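# Set the bushing upright on the mat

## Task

Get the bushing standing upright on one of its two ends, resting entirely within the mat with no other object on the mat, and with nothing tipped over anywhere (the manual reference image shows the goal).

## Robot and tools

Robot: two arms, left_arm and right_arm, each ending in a five-fingered hand (right_arm a right hand, left_arm its mirror-image left hand). Calibrated bases in the scene frame: left_arm at (+0.005, +0.475, 0) m, right_arm at (+0.028, -0.526, 0) m, both nearly unrotated. A camera stand sits behind the arms.

Frames. Scene frame: origin at table-top height midway between the nominal bases, +z up, +x out over the table, +y toward left_arm. Each arm reports its hand pose, velocities and Hand target in its own base frame. Motion offsets are along the current Hand target's own axes. The hand point is a spot about 0.05 m in front of the palm and 0.15 m from the wrist face; its +z runs along the straightened fingers, +y points out of the palm, +x runs across the palm away from the thumb on the right hand and toward the thumb on the left. Fingers stick out 0.06 to 0.07 m past the point. With fingers level, the wrist may sit up to 0.11 m (palm down) or 0.23 m (palm up) lower than the point and can strike the table first; a wrist bracket on the little-finger side also sticks out.

execute_actions(actions, cameras). actions is a list of actions; each action is a list of up to 15 rows, one row per 1/30 s step; a short action repeats its final row to fill 15 steps. Every row has 28 numbers in [-1, 1], both arms always: left pose dx, dy, dz, rx, ry, rz; left hand thumb_turn, thumb_bend, index, middle, ring, little, force_limit, speed; then the same 14 for the right arm. The six pose numbers are an offset, not a pose: every row of an action is measured from the Hand target as it was when that action began, so sending the same offset in a later action moves further. Scale: 1.0 = 0.6 m or 180 degrees; rx, ry, rz form one rotation vector. Six zeros keep an arm at its Hand target. The six finger numbers are absolute targets: -1 open/straight (thumb_turn -1 beside the palm), +1 closed (thumb_turn +1 opposite the fingers). force_limit maps -1..+1 to about 0..10 N at the fingertip (0..15 N for both thumb motors). speed rises linearly from near zero at -1 to full at +0.48 and stays full above. There is no 'unchanged' value: to leave a hand alone, resend the eight hand numbers of its last executed row; if none yet, send hand_measured plus hand_force_limit and hand_speed. cameras: list of names (cam_head_left, cam_head_right, cam_high, cam_left_wrist, cam_right_wrist), ["all"], or []; an unknown name voids the call. Images return only when asked or when actions is empty.

move(target, speed, blend, stop_force, zero, blocking, cameras). target is one 28-number row, or up to 15 rows; in a list, every row's offsets are measured from the same starting Hand targets, not from the previous row. speed: path top speed in m/s, 0.002 to 3.6 (default 0.25), turning capped at double that in rad/s; one value or one per target. blend: corner rounding in m for lists; 0 stops at each. stop_force: 3 to 120 N, shared by both arms; an arm's path ends when its wrist sensor feels that much push against its direction of travel; unreliable while the hand rotates, and light items can slide or tip unnoticed. Omit it when backing away from something being pressed. zero (default true) rezeroes the sensor before the move; only with stop_force. blocking=false returns after about 0.5 s while motion continues (not with stop_force). Keep the same hand numbers on every row of a list. Paths are straight and do not avoid obstacles; avoid routing a hand near its own base. The result adds a 'move:' line: done, off_target, moving, held or fault, plus limits=paced (pose clipped) or limits=held (steps withheld).

wait(seconds 0 to 10, cameras) lets time pass; stop(cameras) brakes a running move; zoom_image(camera, region [x0, y0, x1, y1], at most 504 by 504 pixels, origin top-left) enlarges part of the newest image from that camera; show_instructions() lists the reference images; zero_wrist_force(arm) rezeroes one wrist sensor; finished_scene(scene) ends the current scene, given its number.

Result lines: end_effector_position (m), end_effector_quat_wxyz, velocities (m/s, rad/s), Hand target (the next offsets start here; the hand may rest short of it, and resending asks again). Joint velocities may read 'within noise'. hand_measured, hand_stopped_by (moving, target, force, stalled, fault) and hand_load_n (N, positive pushes fingers open) list six values in motor order; a load near 0 means a lost grip. Wrist force and Wrist torque lie along the end-effector axes, with a third line giving the peak since the last report. Joint torques include the arm's own weight. Orientation commands are clipped to 32 degrees from the measured one each step.

Gripping: with the thumb turned in, the hand holds objects about 0.035 to 0.065 m thick; close at speed -0.94 or below for a gentle grip.

Avoid: contact forces around 150 N or joint torque at its limit (shoulder/elbow 133 N m, wrists 24.9 N m), which stop the arm for 10 s; commanding past a firm contact; arms or hands touching each other; fast impacts; dropping or releasing the bushing while it moves or from height; anything leaving the table; extra items on the mat; toppling anything. Motors warn at 70 °C and brake at 85 °C, so do not hold loads or strain toward unreachable poses for long. An occasional nudge may shift loose objects.

Each tool is called after "Emit:" by a JSON object that holds its "op" and its "data", one argument or row to a line.

Reference images:

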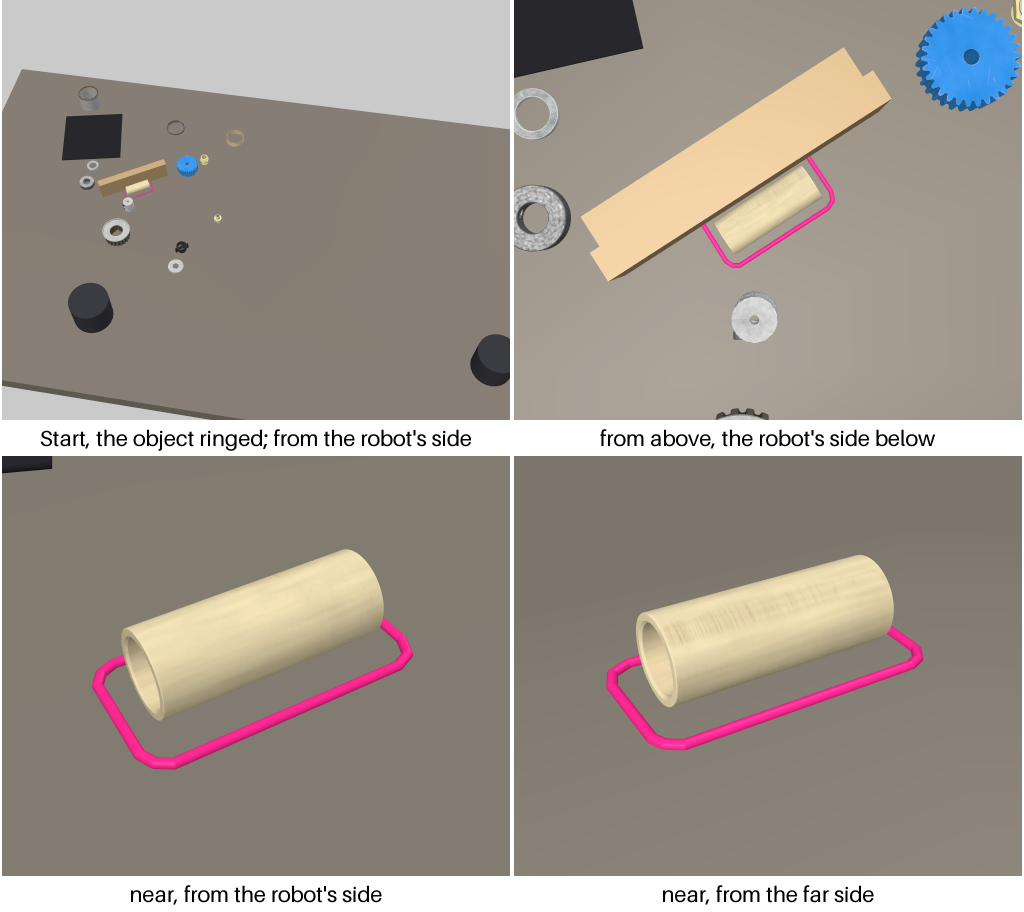

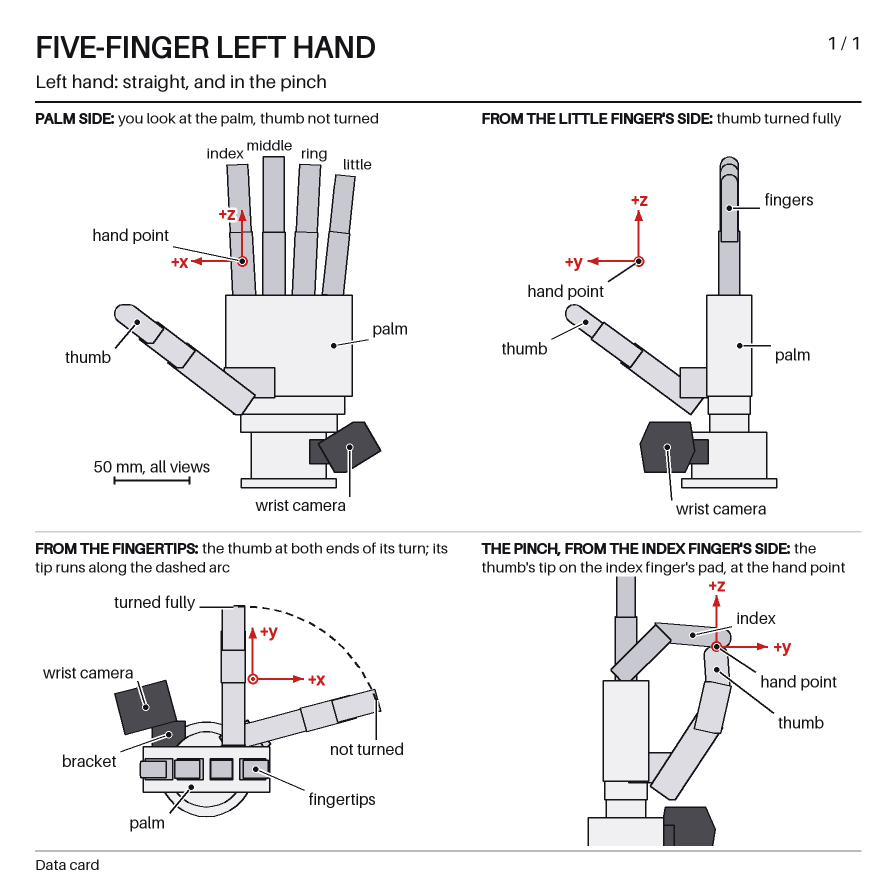

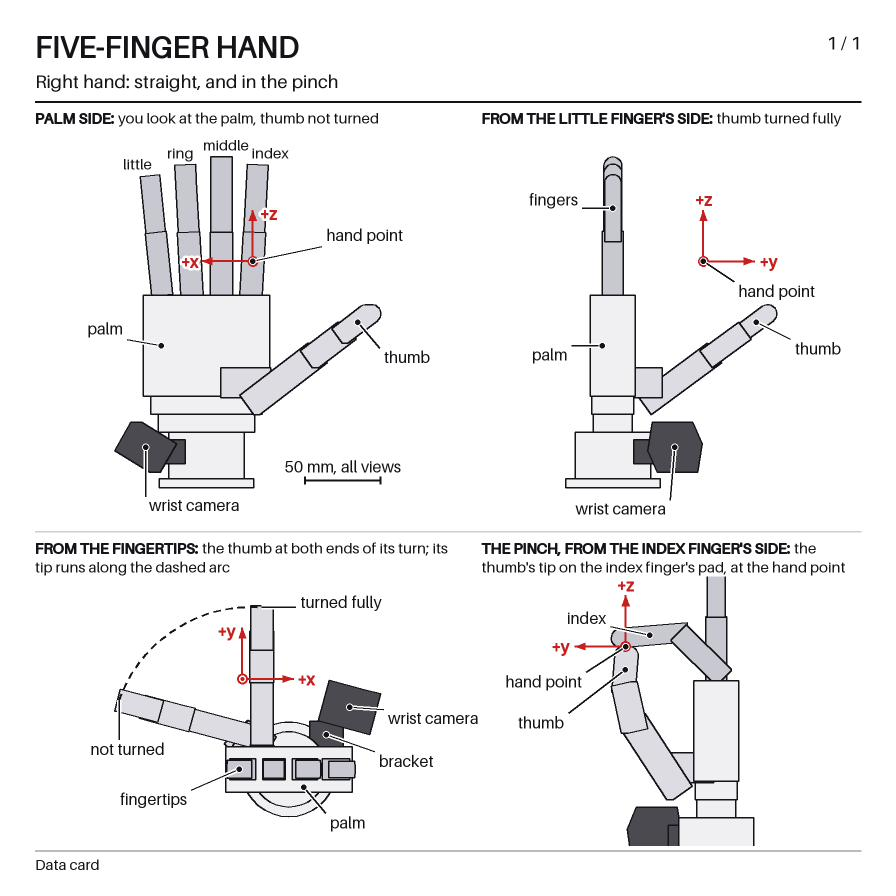

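## Session

Emit:
{"op": "execute_actions", "data": {
  "actions": []
}}

Scene clock: 0.00 s.
left_arm: end_effector_position=(+0.6495, +0.1369, +0.1939) hand_measured=(-1.000, -1.000, -1.000, -1.000, -1.000, -1.000) hand_load_n=(+0.0, +0.0, +0.0, +0.0, +0.0, +0.0) hand_stopped_by=(target, target, target, target, target, target) hand_force_limit=0.00 hand_speed=-0.80 end_effector_quat_wxyz=(+0.024, +0.998, +0.050, -0.007) | right_arm: end_effector_position=(+0.6266, +0.3518, +0.1499) hand_measured=(-1.000, -1.000, -1.000, -1.000, -1.000, -1.000) hand_load_n=(+0.0, +0.0, -0.5, +0.0, +0.0, +0.0) hand_stopped_by=(target, target, target, target, target, target) hand_force_limit=0.00 hand_speed=-0.80 end_effector_quat_wxyz=(-0.391, +0.643, -0.641, -0.151)
Joint positions: left_arm=[3.671 -2.512 -0.565 1.472 -1.533 2.001] | right_arm=[0.024 -0.715 0.94 0.882 0.809 -2.933]
Joint velocities: within noise
Joint torques (N m): no reading
Motor temperatures (°C): left_arm=[25 23 29 48 40 41] | right_arm=[36 46 43 46 35 38]
Wrist force (N): no reading
Wrist torque (N m): no reading
Wrist force, peak (N): no reading
Hand target: left_arm +0.6495, +0.1369, +0.1939; +0.024, +0.998, +0.050, -0.007 | right_arm +0.6266, +0.3518, +0.1499; -0.391, +0.643, -0.641, -0.151

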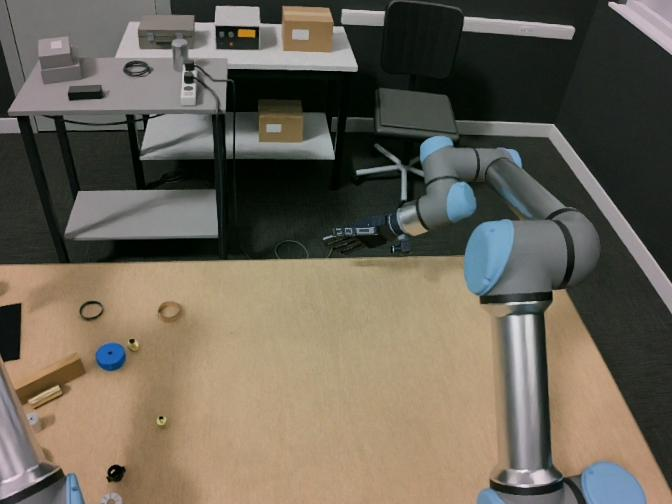

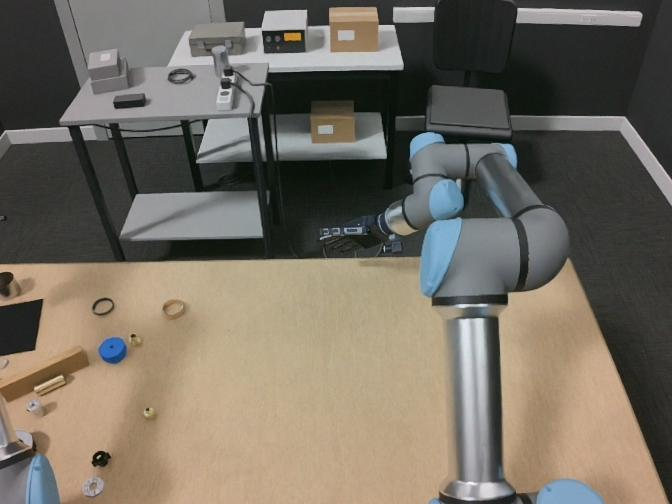

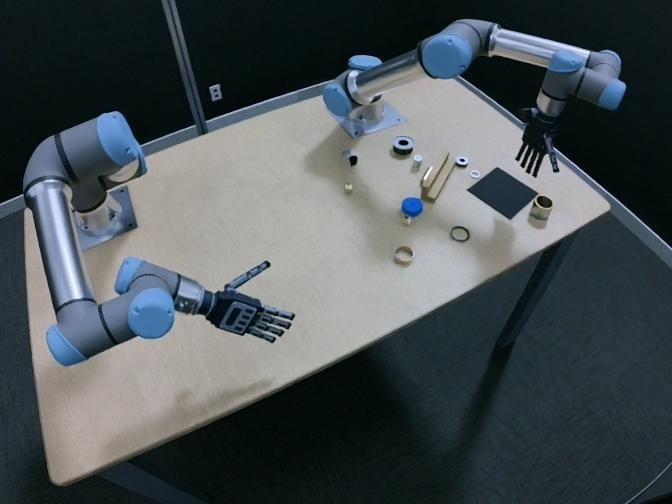

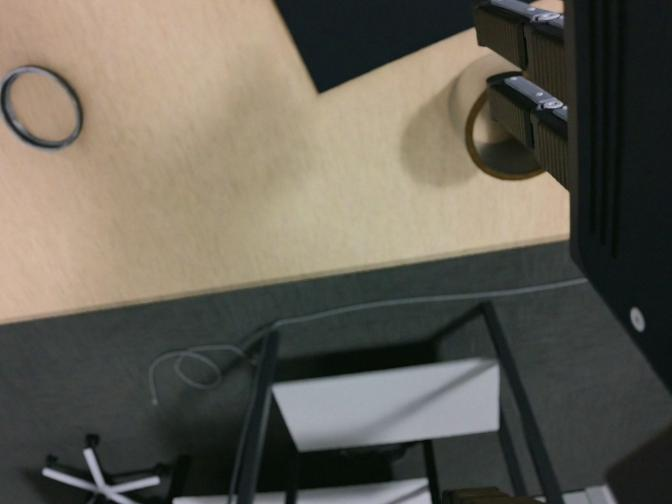

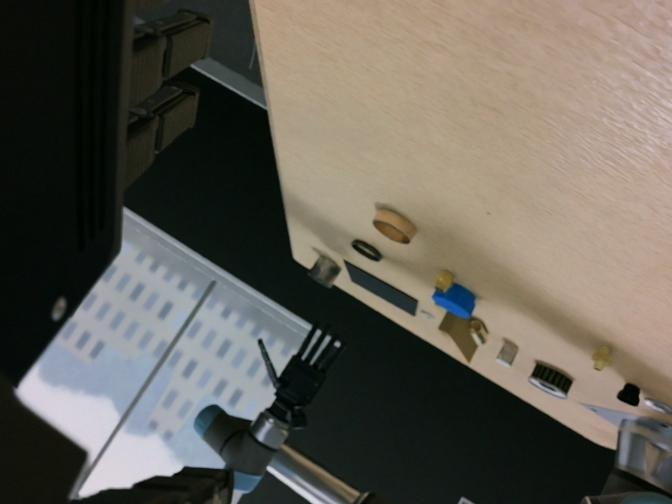

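Emit:
{"op": "zoom_image", "data": {
  "camera": "cam_head_right",
  "region": [0, 280, 160, 400]
}}

Emit:
{"op": "zoom_image", "data": {
  "camera": "cam_high",
  "region": [370, 120, 570, 270]
}}

Scaled by 3.150 from the camera's 672x504 image, which has a finer 960x720 frame.

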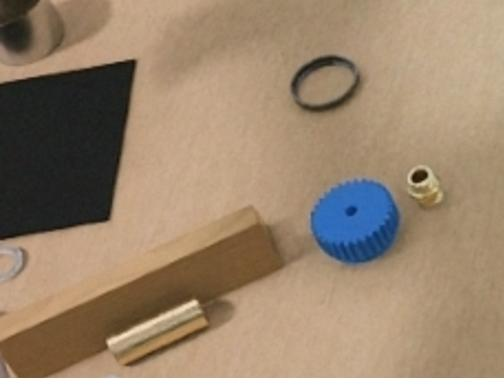

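Scaled by 2.520 from the camera's 672x504 image, which has a finer 960x720 frame.

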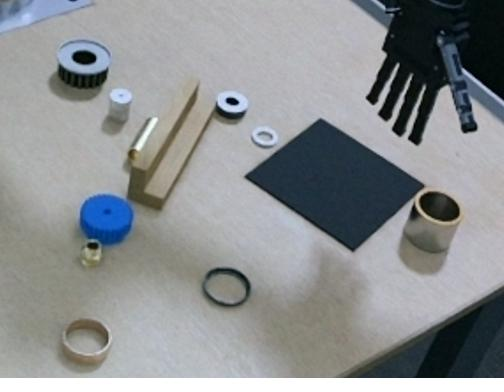

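Emit:
{"op": "move", "data": {
  "target": [-0.417,0.06,-0.167,0,0,0,-1,-1,-1,-1,-1,-1,0,-0.8,0,0,0,0,0,0,-1,-1,-1,-1,-1,-1,0,-0.8],
  "speed": 0.4,
  "cameras": ["cam_left_wrist","cam_high"]
}}

Scene clock: 7.17 s.
left_arm: end_effector_position=(+0.4054, +0.0813, +0.2996) hand_measured=(-1.000, -1.000, -1.000, -1.000, -1.000, -1.000) hand_load_n=(+0.0, +0.0, +0.0, +0.0, +0.0, +0.0) hand_stopped_by=(target, target, target, target, target, target) hand_force_limit=0.00 hand_speed=-0.80 end_effector_quat_wxyz=(+0.024, +0.998, +0.050, -0.006) | right_arm: end_effector_position=(+0.6266, +0.3518, +0.1499) hand_measured=(-1.000, -1.000, -1.000, -1.000, -1.000, -1.000) hand_load_n=(+0.0, +0.0, +0.0, +0.0, +0.0, +0.0) hand_stopped_by=(target, target, target, target, target, target) hand_force_limit=0.00 hand_speed=-0.80 end_effector_quat_wxyz=(-0.391, +0.643, -0.641, -0.151)
Joint positions: left_arm=[3.866 -1.777 -1.456 1.621 -1.541 2.195] | right_arm=[0.024 -0.715 0.94 0.882 0.809 -2.933]
Joint torques (N m): left_arm=[1.41 32.23 6.62 -2.24 1.35 0.26] | right_arm=[0.88 -55.35 -18.99 1.56 -0.89 -0.2]
Wrist force (N): left_arm=[-0.2 -0.1 -0.5] | right_arm=[0.0 0.0 -0.2]
Wrist torque (N m): left_arm=[0.06 -0.02 -0.02] | right_arm=[0.01 0.00 0.00]
Wrist force, peak (N): left_arm=[-2.4 0.6 -1.1] | right_arm=[-0.4 0.3 -0.8]
Hand target: left_arm +0.4053, +0.0812, +0.2996; +0.024, +0.998, +0.050, -0.007 | right_arm +0.6266, +0.3518, +0.1499; -0.391, +0.643, -0.641, -0.151
Off the commanded pose: left_arm 0.000 m, 0 deg | right_arm 0.000 m, 0 deg.
move: done
Images, in order (width x height): cam_high 672x504, cam_left_wrist 672x504.

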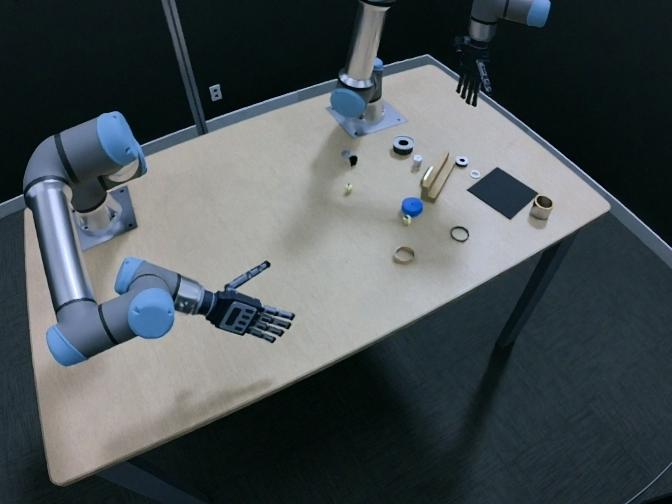

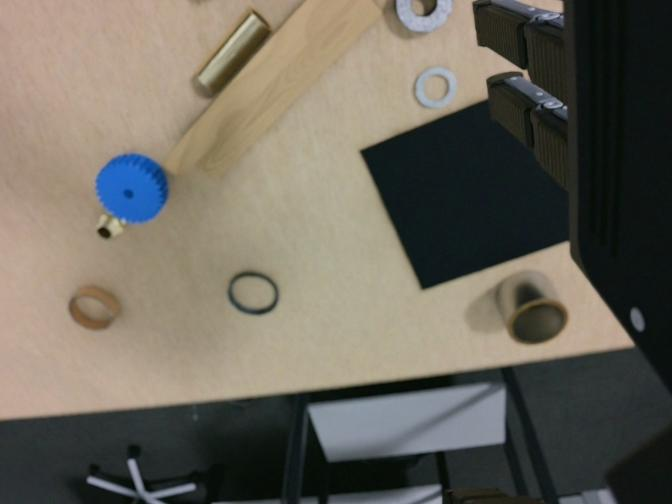

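Emit:
{"op": "move", "data": {
  "target": [-0.1667,0.25,0,0,0,0,-1,-1,-1,-1,-1,-1,0,-0.8,0,0,0,0,0,0,-1,-1,-1,-1,-1,-1,0,-0.8],
  "speed": 0.4,
  "cameras": ["cam_left_wrist","cam_high","cam_head_left"]
}}

Emit:
{"op": "zoom_image", "data": {
  "camera": "cam_left_wrist",
  "region": [150, 0, 654, 400]
}}

Scene clock: 15.87 s.
left_arm: end_effector_position=(+0.3208, -0.0777, +0.3084) hand_measured=(-1.000, -1.000, -1.000, -1.000, -1.000, -1.000) hand_load_n=(+0.0, +0.0, +0.0, +0.0, +0.0, +0.0) hand_stopped_by=(target, target, target, target, target, target) hand_force_limit=0.00 hand_speed=-0.80 end_effector_quat_wxyz=(+0.024, +0.998, +0.050, -0.007) | right_arm: end_effector_position=(+0.6266, +0.3518, +0.1499) hand_measured=(-1.000, -1.000, -1.000, -1.000, -1.000, -1.000) hand_load_n=(+0.0, +0.0, +0.0, +0.0, +0.0, +0.0) hand_stopped_by=(target, target, target, target, target, target) hand_force_limit=0.00 hand_speed=-0.80 end_effector_quat_wxyz=(-0.391, +0.643, -0.641, -0.151)
Joint positions: left_arm=[3.595 -1.483 -1.743 1.624 -1.531 1.925] | right_arm=[0.024 -0.715 0.94 0.882 0.809 -2.933]
Joint torques (N m): left_arm=[-10.68 21.18 7.52 -1.38 0.25 -1.28] | right_arm=[1.05 -56.08 -19.13 1.41 -0.76 -0.19]
Wrist force (N): left_arm=[-0.2 -0.5 0.6] | right_arm=[0.0 0.4 -0.3]
Wrist torque (N m): left_arm=[-0.12 0.00 -0.08] | right_arm=[0.08 0.01 0.02]
Wrist force, peak (N): left_arm=[1.2 -2.3 0.0] | right_arm=[0.2 0.6 -0.7]
Hand target: left_arm +0.3208, -0.0778, +0.3084; +0.024, +0.998, +0.050, -0.007 | right_arm +0.6266, +0.3518, +0.1499; -0.391, +0.643, -0.641, -0.151
Off the commanded pose: left_arm 0.000 m, 0 deg | right_arm 0.000 m, 0 deg.
move: done
Images, in order (width x height): cam_head_left 672x504, cam_high 672x504, cam_left_wrist 672x504.

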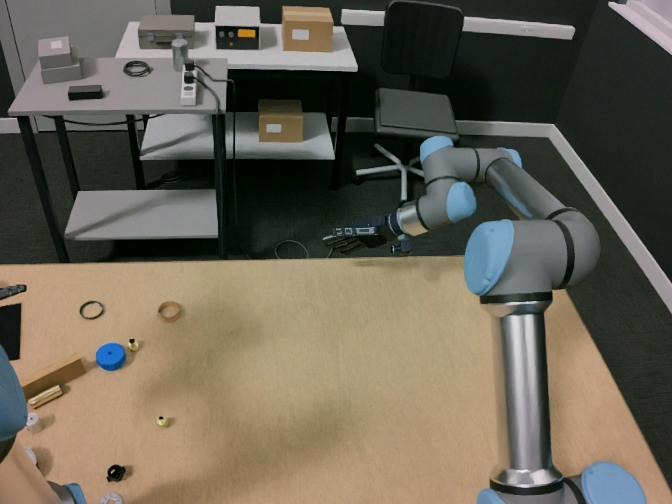

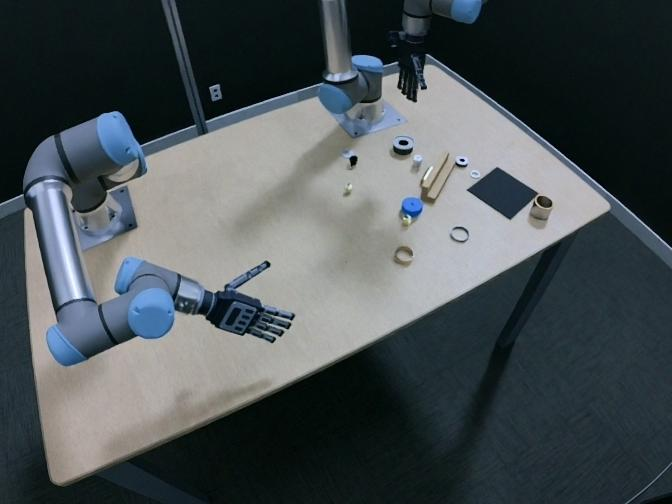

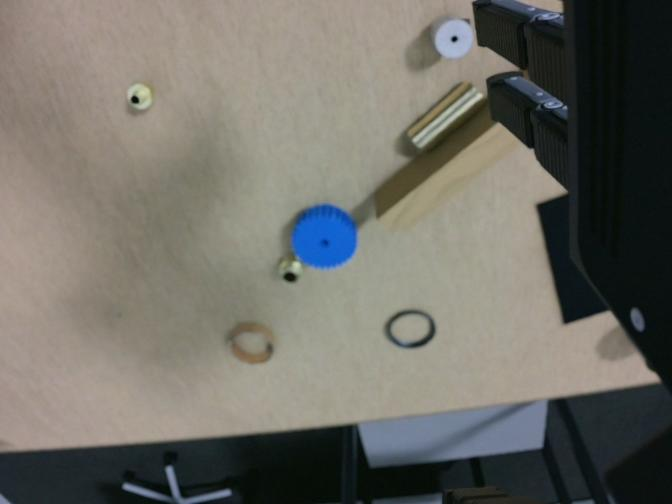

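Scaled by 1.000.

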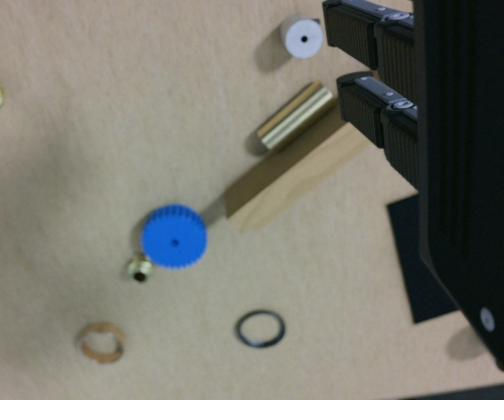

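Emit:
{"op": "move", "data": {
  "target": [0.007,-0.157,0.18,0,0,0.348,-1,-1,-1,-1,-1,-1,0,-0.8,0,0,0,0,0,0,-1,-1,-1,-1,-1,-1,0,-0.8],
  "speed": 0.5,
  "cameras": ["cam_left_wrist","cam_high"]
}}

Emit:
{"op": "zoom_image", "data": {
  "camera": "cam_high",
  "region": [350, 80, 500, 220]
}}

Scene clock: 28.27 s.
left_arm: end_effector_position=(+0.3144, +0.0109, +0.1960) hand_measured=(-1.000, -1.000, -1.000, -1.000, -1.000, -1.000) hand_load_n=(+0.0, +0.0, +0.0, +0.0, +0.0, +0.0) hand_stopped_by=(target, target, target, target, target, target) hand_force_limit=0.00 hand_speed=-0.80 end_effector_quat_wxyz=(+0.024, +0.879, -0.476, +0.007) | right_arm: end_effector_position=(+0.6266, +0.3518, +0.1499) hand_measured=(-1.000, -1.000, -1.000, -1.000, -1.000, -1.000) hand_load_n=(+0.0, +0.0, +0.0, +0.0, +0.0, +0.0) hand_stopped_by=(target, target, target, target, target, target) hand_force_limit=0.00 hand_speed=-0.80 end_effector_quat_wxyz=(-0.391, +0.643, -0.641, -0.151)
Joint positions: left_arm=[3.75 -1.734 -1.781 1.907 -1.536 3.173] | right_arm=[0.024 -0.715 0.94 0.882 0.809 -2.933]
Joint torques (N m): left_arm=[-6.04 23.57 3.02 -2.96 -0.72 0.95] | right_arm=[1.06 -56.28 -20.14 1.68 -0.98 -0.33]
Wrist force (N): left_arm=[-0.5 0.0 0.3] | right_arm=[-0.2 0.1 -0.3]
Wrist torque (N m): left_arm=[0.02 0.03 -0.03] | right_arm=[0.03 0.02 0.00]
Wrist force, peak (N): left_arm=[-0.5 -0.6 0.9] | right_arm=[-0.3 0.6 -0.3]
Hand target: left_arm +0.3144, +0.0109, +0.1959; +0.024, +0.879, -0.476, +0.007 | right_arm +0.6266, +0.3518, +0.1499; -0.391, +0.643, -0.641, -0.151
Off the commanded pose: left_arm 0.000 m, 0 deg | right_arm 0.000 m, 0 deg.
move: done
Images, in order (width x height): cam_high 672x504, cam_left_wrist 672x504.

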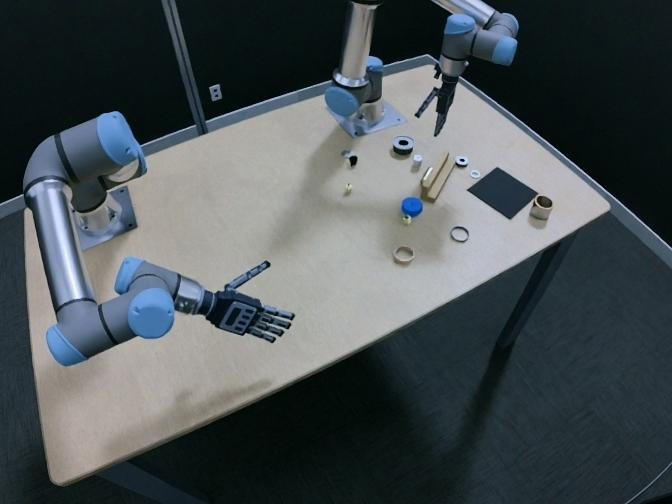

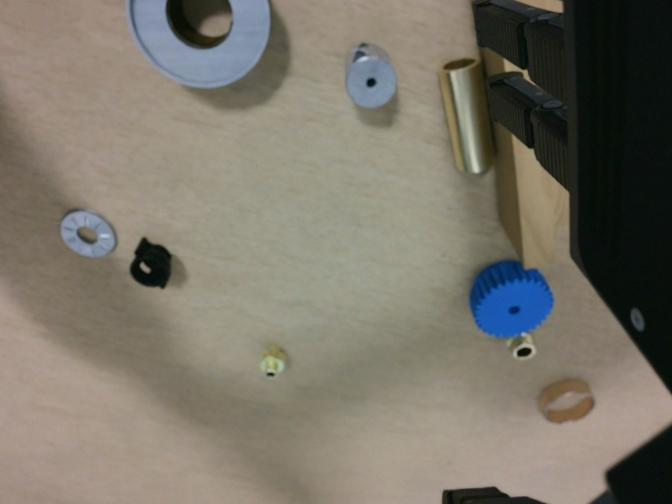

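Scaled by 3.360 from the camera's 672x504 image, which has a finer 960x720 frame.

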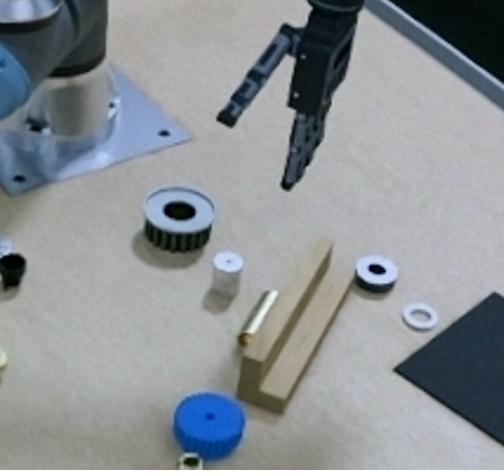

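Emit:
{"op": "move", "data": {
  "target": [0.017,-0.042,0.093,0.0113,-0.0113,0,-1,-1,-1,-1,-1,-1,0,-0.8,0,0,0,0,0,0,-1,-1,-1,-1,-1,-1,0,-0.8],
  "cameras": ["cam_left_wrist","cam_high"]
}}

Emit:
{"op": "zoom_image", "data": {
  "camera": "cam_high",
  "region": [380, 110, 480, 210]
}}

Scene clock: 36.23 s.
left_arm: end_effector_position=(+0.3404, +0.0133, +0.1397) hand_measured=(-1.000, -1.000, -1.000, -1.000, -1.000, -1.000) hand_load_n=(+0.0, +0.0, +0.0, +0.0, +0.0, +0.0) hand_stopped_by=(target, target, target, target, target, target) hand_force_limit=0.00 hand_speed=-0.80 end_effector_quat_wxyz=(+0.000, +0.879, -0.477, +0.000) | right_arm: end_effector_position=(+0.6266, +0.3518, +0.1499) hand_measured=(-1.000, -1.000, -1.000, -1.000, -1.000, -1.000) hand_load_n=(+0.0, -0.5, +0.0, +0.0, +0.0, +0.0) hand_stopped_by=(target, target, target, target, target, target) hand_force_limit=0.00 hand_speed=-0.80 end_effector_quat_wxyz=(-0.391, +0.643, -0.641, -0.151)
Joint positions: left_arm=[3.689 -1.832 -1.796 2.056 -1.571 3.112] | right_arm=[0.024 -0.715 0.94 0.882 0.809 -2.933]
Joint torques (N m): left_arm=[10.49 19.22 25.13 -1.55 1.94 0.74] | right_arm=[0.61 -55.45 -19.53 1.61 -0.93 -0.46]
Wrist force (N): left_arm=[-0.6 0.0 0.5] | right_arm=[0.1 0.3 -0.4]
Wrist torque (N m): left_arm=[-0.01 0.07 -0.07] | right_arm=[0.05 -0.01 0.01]
Wrist force, peak (N): left_arm=[-0.3 -0.7 1.2] | right_arm=[-0.1 0.4 -0.7]
Hand target: left_arm +0.3405, +0.0133, +0.1397; +0.000, +0.879, -0.476, +0.000 | right_arm +0.6266, +0.3518, +0.1499; -0.391, +0.643, -0.641, -0.151
Off the commanded pose: left_arm 0.000 m, 0 deg | right_arm 0.000 m, 0 deg.
move: done
Images, in order (width x height): cam_high 672x504, cam_left_wrist 672x504.

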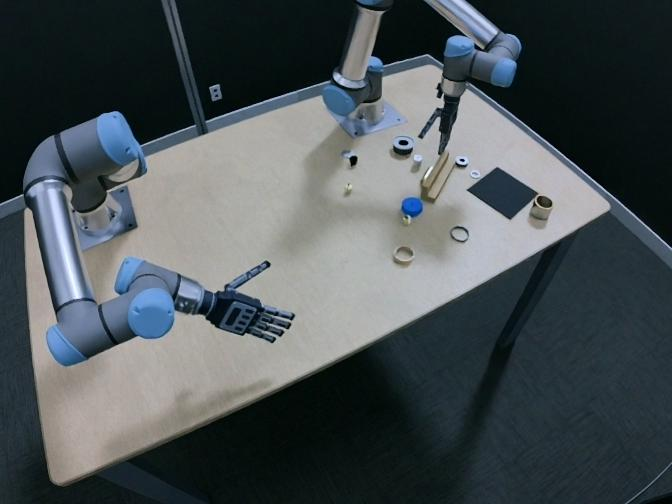

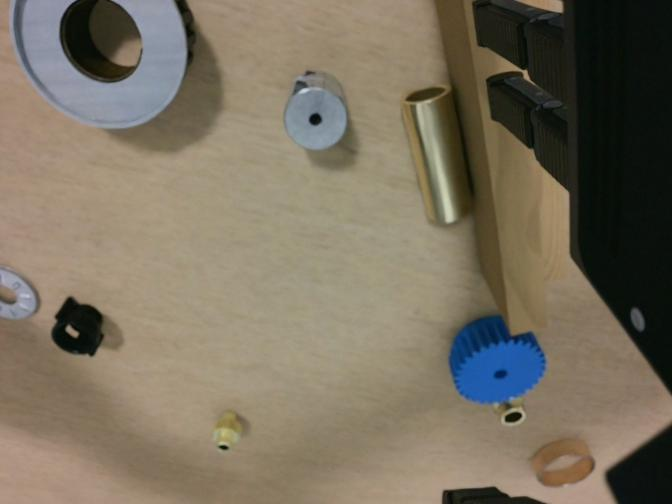

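Scaled by 5.040 from the camera's 672x504 image, which has a finer 960x720 frame.

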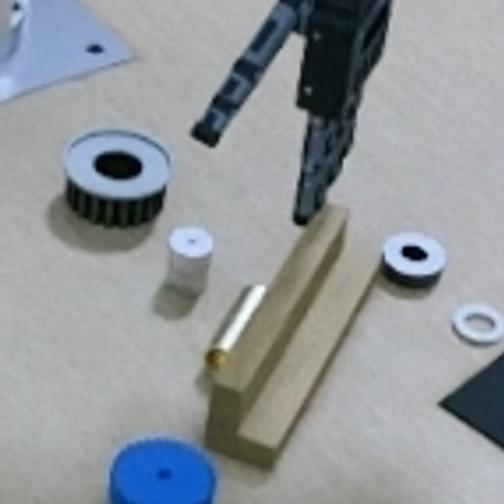

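Emit:
{"op": "move", "data": {
  "target": [0.0967,0.0333,0.0417,0,0,0,-1,-1,-1,-1,-1,-1,0,-0.8,0,0,0,0,0,0,-1,-1,-1,-1,-1,-1,0,-0.8],
  "cameras": ["cam_left_wrist","cam_high"]
}}

Emit:
{"op": "zoom_image", "data": {
  "camera": "cam_high",
  "region": [380, 110, 480, 210]
}}

Scene clock: 42.20 s.
left_arm: end_effector_position=(+0.3554, -0.0461, +0.1147) hand_measured=(-1.000, -1.000, -1.000, -1.000, -1.000, -1.000) hand_load_n=(+0.0, +0.0, +0.0, +0.0, +0.0, +0.0) hand_stopped_by=(target, target, target, target, target, target) hand_force_limit=0.00 hand_speed=-0.80 end_effector_quat_wxyz=(+0.000, +0.879, -0.476, +0.000) | right_arm: end_effector_position=(+0.6266, +0.3518, +0.1499) hand_measured=(-1.000, -1.000, -1.000, -1.000, -1.000, -1.000) hand_load_n=(+0.0, -0.5, +0.0, +0.0, +0.0, +0.0) hand_stopped_by=(target, target, target, target, target, target) hand_force_limit=0.00 hand_speed=-0.80 end_effector_quat_wxyz=(-0.391, +0.643, -0.641, -0.151)
Joint positions: left_arm=[3.524 -1.881 -1.803 2.113 -1.57 2.946] | right_arm=[0.024 -0.715 0.94 0.882 0.809 -2.933]
Joint torques (N m): left_arm=[-7.27 30.44 13.88 -3.16 -0.78 -1.28] | right_arm=[0.43 -57.22 -20.68 1.82 -0.93 -0.43]
Wrist force (N): left_arm=[-0.3 0.4 0.1] | right_arm=[0.0 0.4 -0.2]
Wrist torque (N m): left_arm=[0.11 0.03 -0.13] | right_arm=[0.07 0.00 0.01]
Wrist force, peak (N): left_arm=[-1.6 -0.6 -0.3] | right_arm=[0.0 0.6 -0.5]
Hand target: left_arm +0.3554, -0.0462, +0.1147; +0.000, +0.879, -0.476, +0.000 | right_arm +0.6266, +0.3518, +0.1499; -0.391, +0.643, -0.641, -0.151
Off the commanded pose: left_arm 0.000 m, 0 deg | right_arm 0.000 m, 0 deg.
move: done
Images, in order (width x height): cam_high 672x504, cam_left_wrist 672x504.

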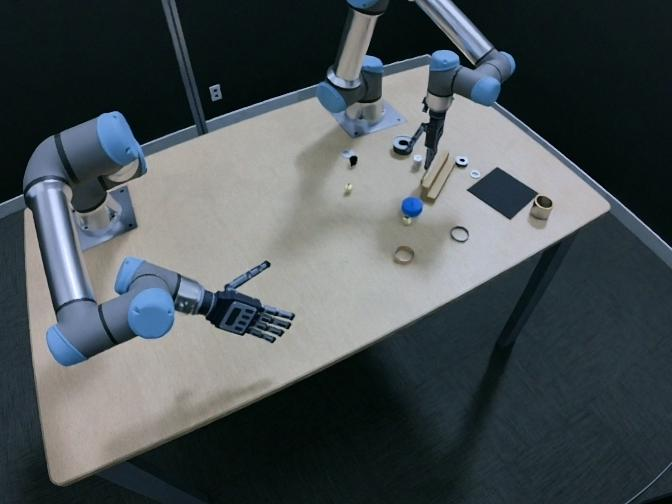

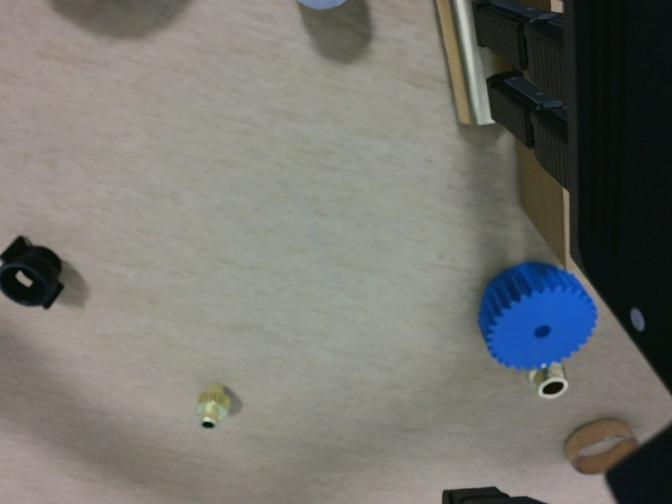

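Scaled by 5.040 from the camera's 672x504 image, which has a finer 960x720 frame.

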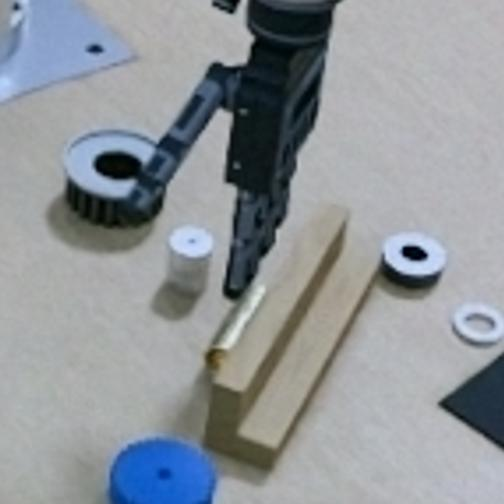

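Emit:
{"op": "move", "data": {
  "target": [0,0,0.03,0,0,0,-1,-1,-1,-1,-1,-1,0,-0.8,0,0,0,0,0,0,-1,-1,-1,-1,-1,-1,0,-0.8],
  "speed": 0.04,
  "stop_force": 3,
  "cameras": ["cam_left_wrist","cam_high","cam_head_left"]
}}

Emit:
{"op": "zoom_image", "data": {
  "camera": "cam_high",
  "region": [400, 130, 460, 190]
}}

Emit:
{"op": "zoom_image", "data": {
  "camera": "cam_left_wrist",
  "region": [400, 0, 600, 200]
}}

Scene clock: 45.77 s.
left_arm: end_effector_position=(+0.3554, -0.0462, +0.0967) hand_measured=(-1.000, -1.000, -1.000, -1.000, -1.000, -1.000) hand_load_n=(+0.0, +0.0, +0.0, +0.0, +0.0, +0.0) hand_stopped_by=(target, target, target, target, target, target) hand_force_limit=0.00 hand_speed=-0.80 end_effector_quat_wxyz=(+0.000, +0.879, -0.476, +0.000) | right_arm: end_effector_position=(+0.6266, +0.3518, +0.1499) hand_measured=(-1.000, -1.000, -1.000, -1.000, -1.000, -1.000) hand_load_n=(+0.0, +0.0, +0.0, +0.0, +0.0, +0.0) hand_stopped_by=(target, target, target, target, target, target) hand_force_limit=0.00 hand_speed=-0.80 end_effector_quat_wxyz=(-0.391, +0.643, -0.641, -0.151)
Joint positions: left_arm=[3.523 -1.904 -1.825 2.158 -1.57 2.946] | right_arm=[0.024 -0.715 0.94 0.882 0.809 -2.933]
Joint torques (N m): left_arm=[-10.95 34.35 24.32 -2.02 1.52 -1.14] | right_arm=[1 -56.71 -22 1.9 -1.02 -0.33]
Wrist force (N): left_arm=[-0.4 0.0 0.2] | right_arm=[0.0 0.1 -0.2]
Wrist torque (N m): left_arm=[0.06 0.06 -0.11] | right_arm=[0.03 0.00 0.01]
Wrist force, peak (N): left_arm=[-0.3 0.3 0.7] | right_arm=[-0.1 0.8 -0.1]
Hand target: left_arm +0.3554, -0.0462, +0.0967; +0.000, +0.879, -0.476, +0.000 | right_arm +0.6266, +0.3518, +0.1499; -0.391, +0.643, -0.641, -0.151
Off the commanded pose: left_arm 0.000 m, 0 deg | right_arm 0.000 m, 0 deg.
move: done
Images, in order (width x height): cam_head_left 672x504, cam_high 672x504, cam_left_wrist 672x504.

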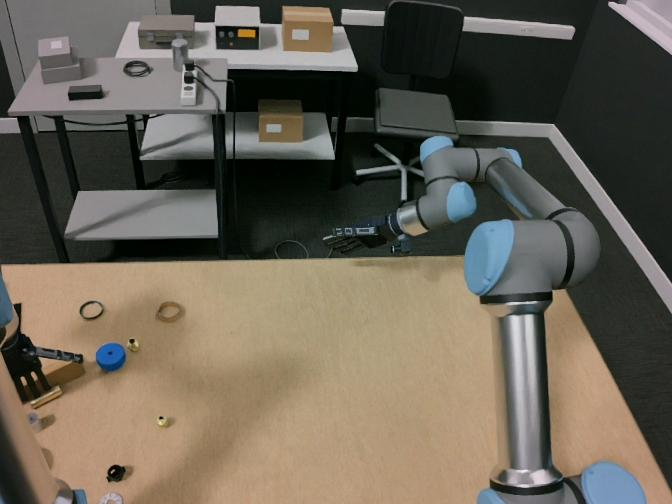

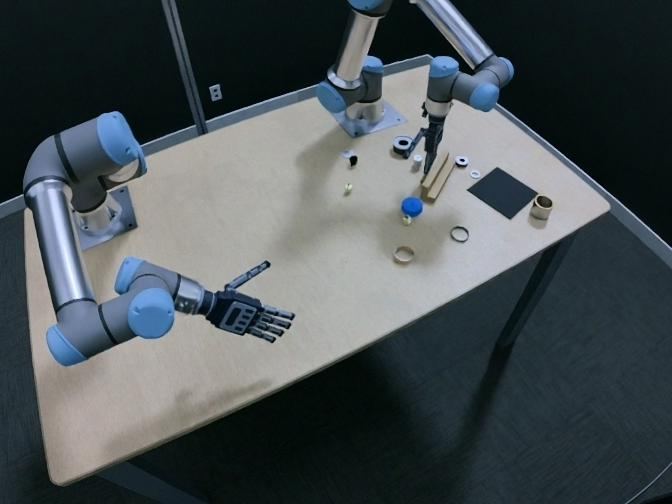

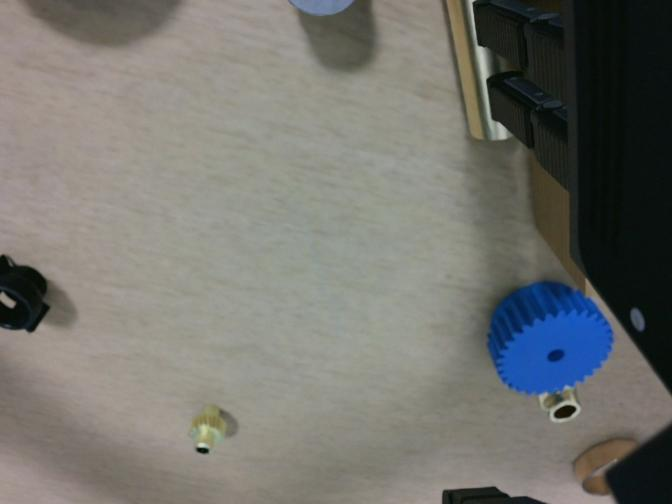

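Scaled by 8.400 from the camera's 672x504 image, which has a finer 960x720 frame.

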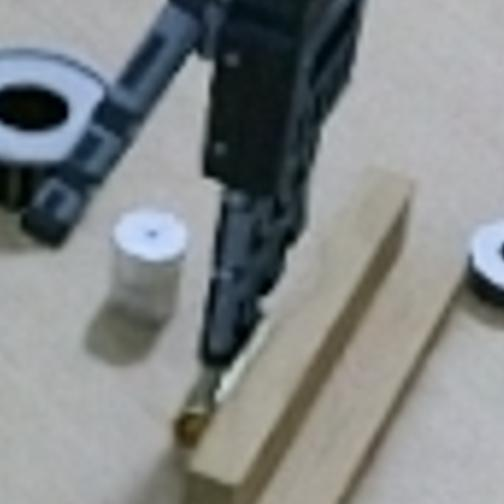

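Scaled by 2.520 from the camera's 672x504 image, which has a finer 960x720 frame.

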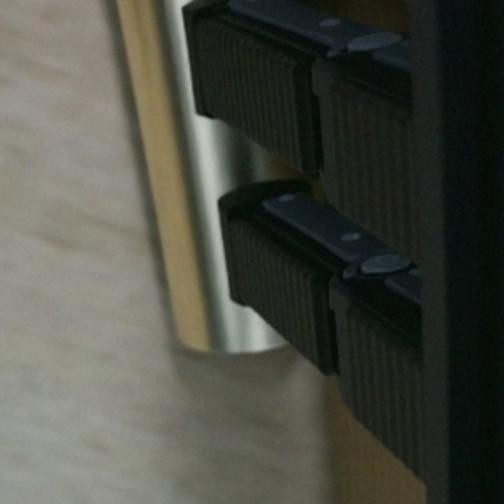

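Emit:
{"op": "move", "data": {
  "target": [0,0,0.03,0,0,0,-1,-1,-1,-1,-1,-1,0,-0.8,0,0,0,0,0,0,-1,-1,-1,-1,-1,-1,0,-0.8],
  "speed": 0.015,
  "stop_force": 3,
  "cameras": ["cam_high"]
}}

Emit:
{"op": "zoom_image", "data": {
  "camera": "cam_high",
  "region": [400, 130, 460, 190]
}}

Scene clock: 48.30 s.
left_arm: end_effector_position=(+0.3555, -0.0462, +0.0943) hand_measured=(-1.000, -1.000, -1.000, -1.000, -1.000, -1.000) hand_load_n=(+0.0, +0.0, +0.0, +0.0, +0.0, +0.0) hand_stopped_by=(target, target, target, target, target, target) hand_force_limit=0.00 hand_speed=-0.80 end_effector_quat_wxyz=(+0.000, +0.879, -0.476, +0.000) | right_arm: end_effector_position=(+0.6266, +0.3518, +0.1499) hand_measured=(-1.000, -1.000, -1.000, -1.000, -1.000, -1.000) hand_load_n=(+0.0, +0.0, +0.0, +0.0, +0.0, +0.0) hand_stopped_by=(target, target, target, target, target, target) hand_force_limit=0.00 hand_speed=-0.80 end_effector_quat_wxyz=(-0.391, +0.643, -0.641, -0.151)
Joint positions: left_arm=[3.523 -1.907 -1.828 2.164 -1.57 2.946] | right_arm=[0.024 -0.715 0.94 0.882 0.809 -2.933]
Joint torques (N m): left_arm=[-10 33.5 23.08 -1.43 1.46 -1.42] | right_arm=[1.23 -57.38 -22.09 1.82 -0.9 -0.29]
Wrist force (N): left_arm=[-0.3 -0.4 -2.2] | right_arm=[0.2 0.2 -0.2]
Wrist torque (N m): left_arm=[0.21 -0.03 -0.11] | right_arm=[0.03 -0.02 0.02]
Wrist force, peak (N): left_arm=[-0.2 0.9 -17.7] | right_arm=[-0.3 0.6 -0.2]
Hand target: left_arm +0.3555, -0.0462, +0.0943; +0.000, +0.879, -0.476, +0.000 (not the last commanded pose) | right_arm +0.6266, +0.3518, +0.1499; -0.391, +0.643, -0.641, -0.151
Off the commanded pose: left_arm 0.016 m, 0 deg | right_arm 0.000 m, 0 deg.
move: contact (left_arm)
Images, in order (width x height): cam_high 672x504.

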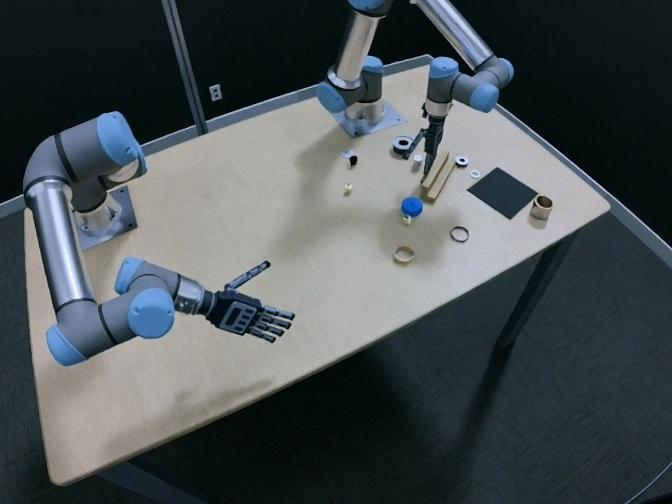

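Scaled by 8.400 from the camera's 672x504 image, which has a finer 960x720 frame.

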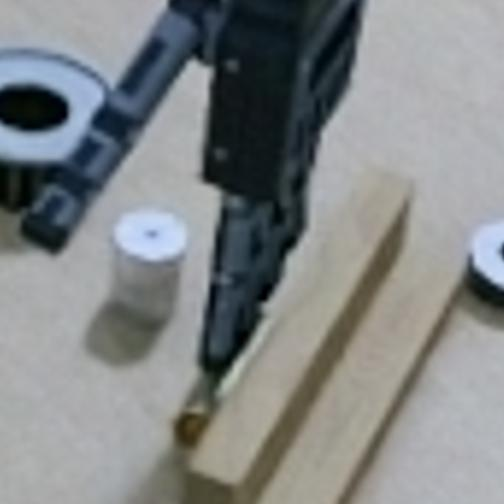

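Emit:
{"op": "move", "data": {
  "target": [
    [0,0.058,0.001,0,0,0,-1,-1,-1,-1,-1,-1,0,-0.8,0,0,0,0,0,0,-1,-1,-1,-1,-1,-1,0,-0.8],
    [0,0.058,-0.12,0,0,0,-1,-1,-1,-1,-1,-1,0,-0.8,0,0,0,0,0,0,-1,-1,-1,-1,-1,-1,0,-0.8]
  ],
  "speed": [0.025,0.15],
  "cameras": ["cam_high","cam_left_wrist"]
}}

Emit:
{"op": "zoom_image", "data": {
  "camera": "cam_high",
  "region": [390, 120, 470, 200]
}}

Scene clock: 52.40 s.
left_arm: end_effector_position=(+0.3264, -0.0652, +0.1662) hand_measured=(-1.000, -1.000, -1.000, -1.000, -1.000, -1.000) hand_load_n=(+0.0, +0.0, +0.0, +0.0, +0.0, +0.0) hand_stopped_by=(target, target, target, target, target, target) hand_force_limit=0.00 hand_speed=-0.80 end_effector_quat_wxyz=(+0.000, +0.879, -0.476, +0.000) | right_arm: end_effector_position=(+0.6266, +0.3518, +0.1499) hand_measured=(-1.000, -1.000, -1.000, -1.000, -1.000, -1.000) hand_load_n=(+0.0, +0.0, +0.0, +0.5, +0.0, +0.0) hand_stopped_by=(target, target, target, target, target, target) hand_force_limit=0.00 hand_speed=-0.80 end_effector_quat_wxyz=(-0.391, +0.643, -0.641, -0.151)
Joint positions: left_arm=[3.503 -1.755 -1.818 2.002 -1.57 2.926] | right_arm=[0.024 -0.715 0.94 0.882 0.809 -2.933]
Joint torques (N m): left_arm=[9.84 22.44 8.89 -3.54 -0.97 0.82] | right_arm=[0.75 -57.13 -22.79 1.71 -1.14 -0.3]
Wrist force (N): left_arm=[-0.3 0.2 0.0] | right_arm=[-0.1 0.2 -0.3]
Wrist torque (N m): left_arm=[0.10 0.03 -0.04] | right_arm=[0.04 0.00 0.01]
Wrist force, peak (N): left_arm=[-0.3 -0.1 -3.9] | right_arm=[-0.3 0.3 -0.7]
Hand target: left_arm +0.3263, -0.0652, +0.1663; +0.000, +0.879, -0.476, +0.000 | right_arm +0.6266, +0.3518, +0.1499; -0.391, +0.643, -0.641, -0.151
Off the commanded pose: left_arm 0.000 m, 0 deg | right_arm 0.000 m, 0 deg.
move: done
Images, in order (width x height): cam_high 672x504, cam_left_wrist 672x504.

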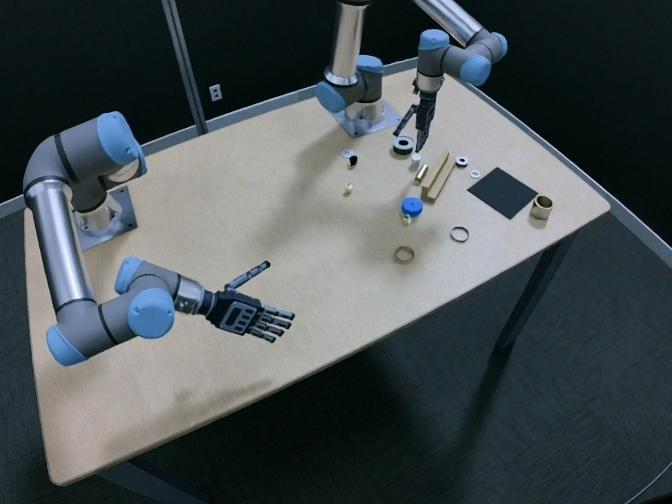

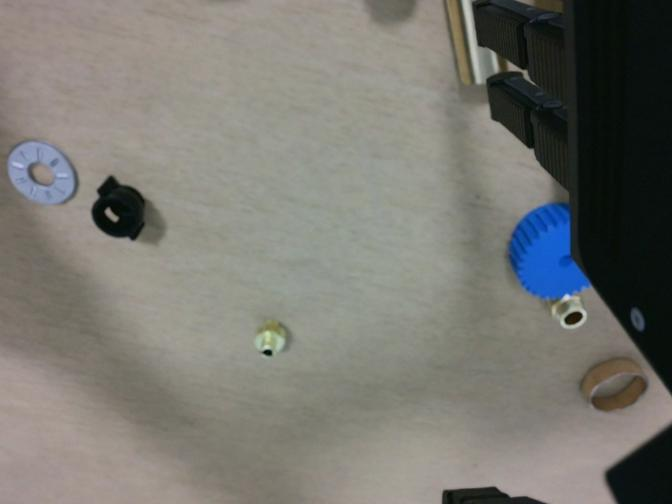

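Scaled by 6.300 from the camera's 672x504 image, which has a finer 960x720 frame.

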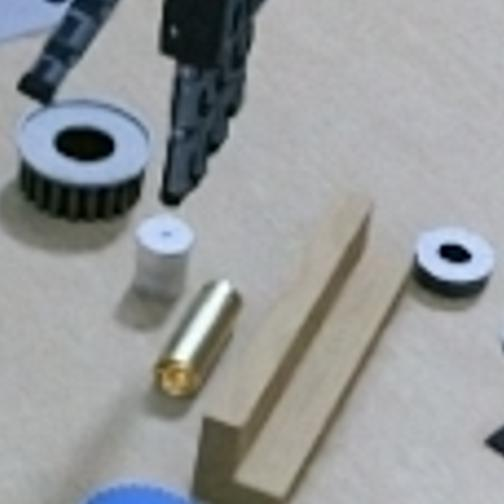

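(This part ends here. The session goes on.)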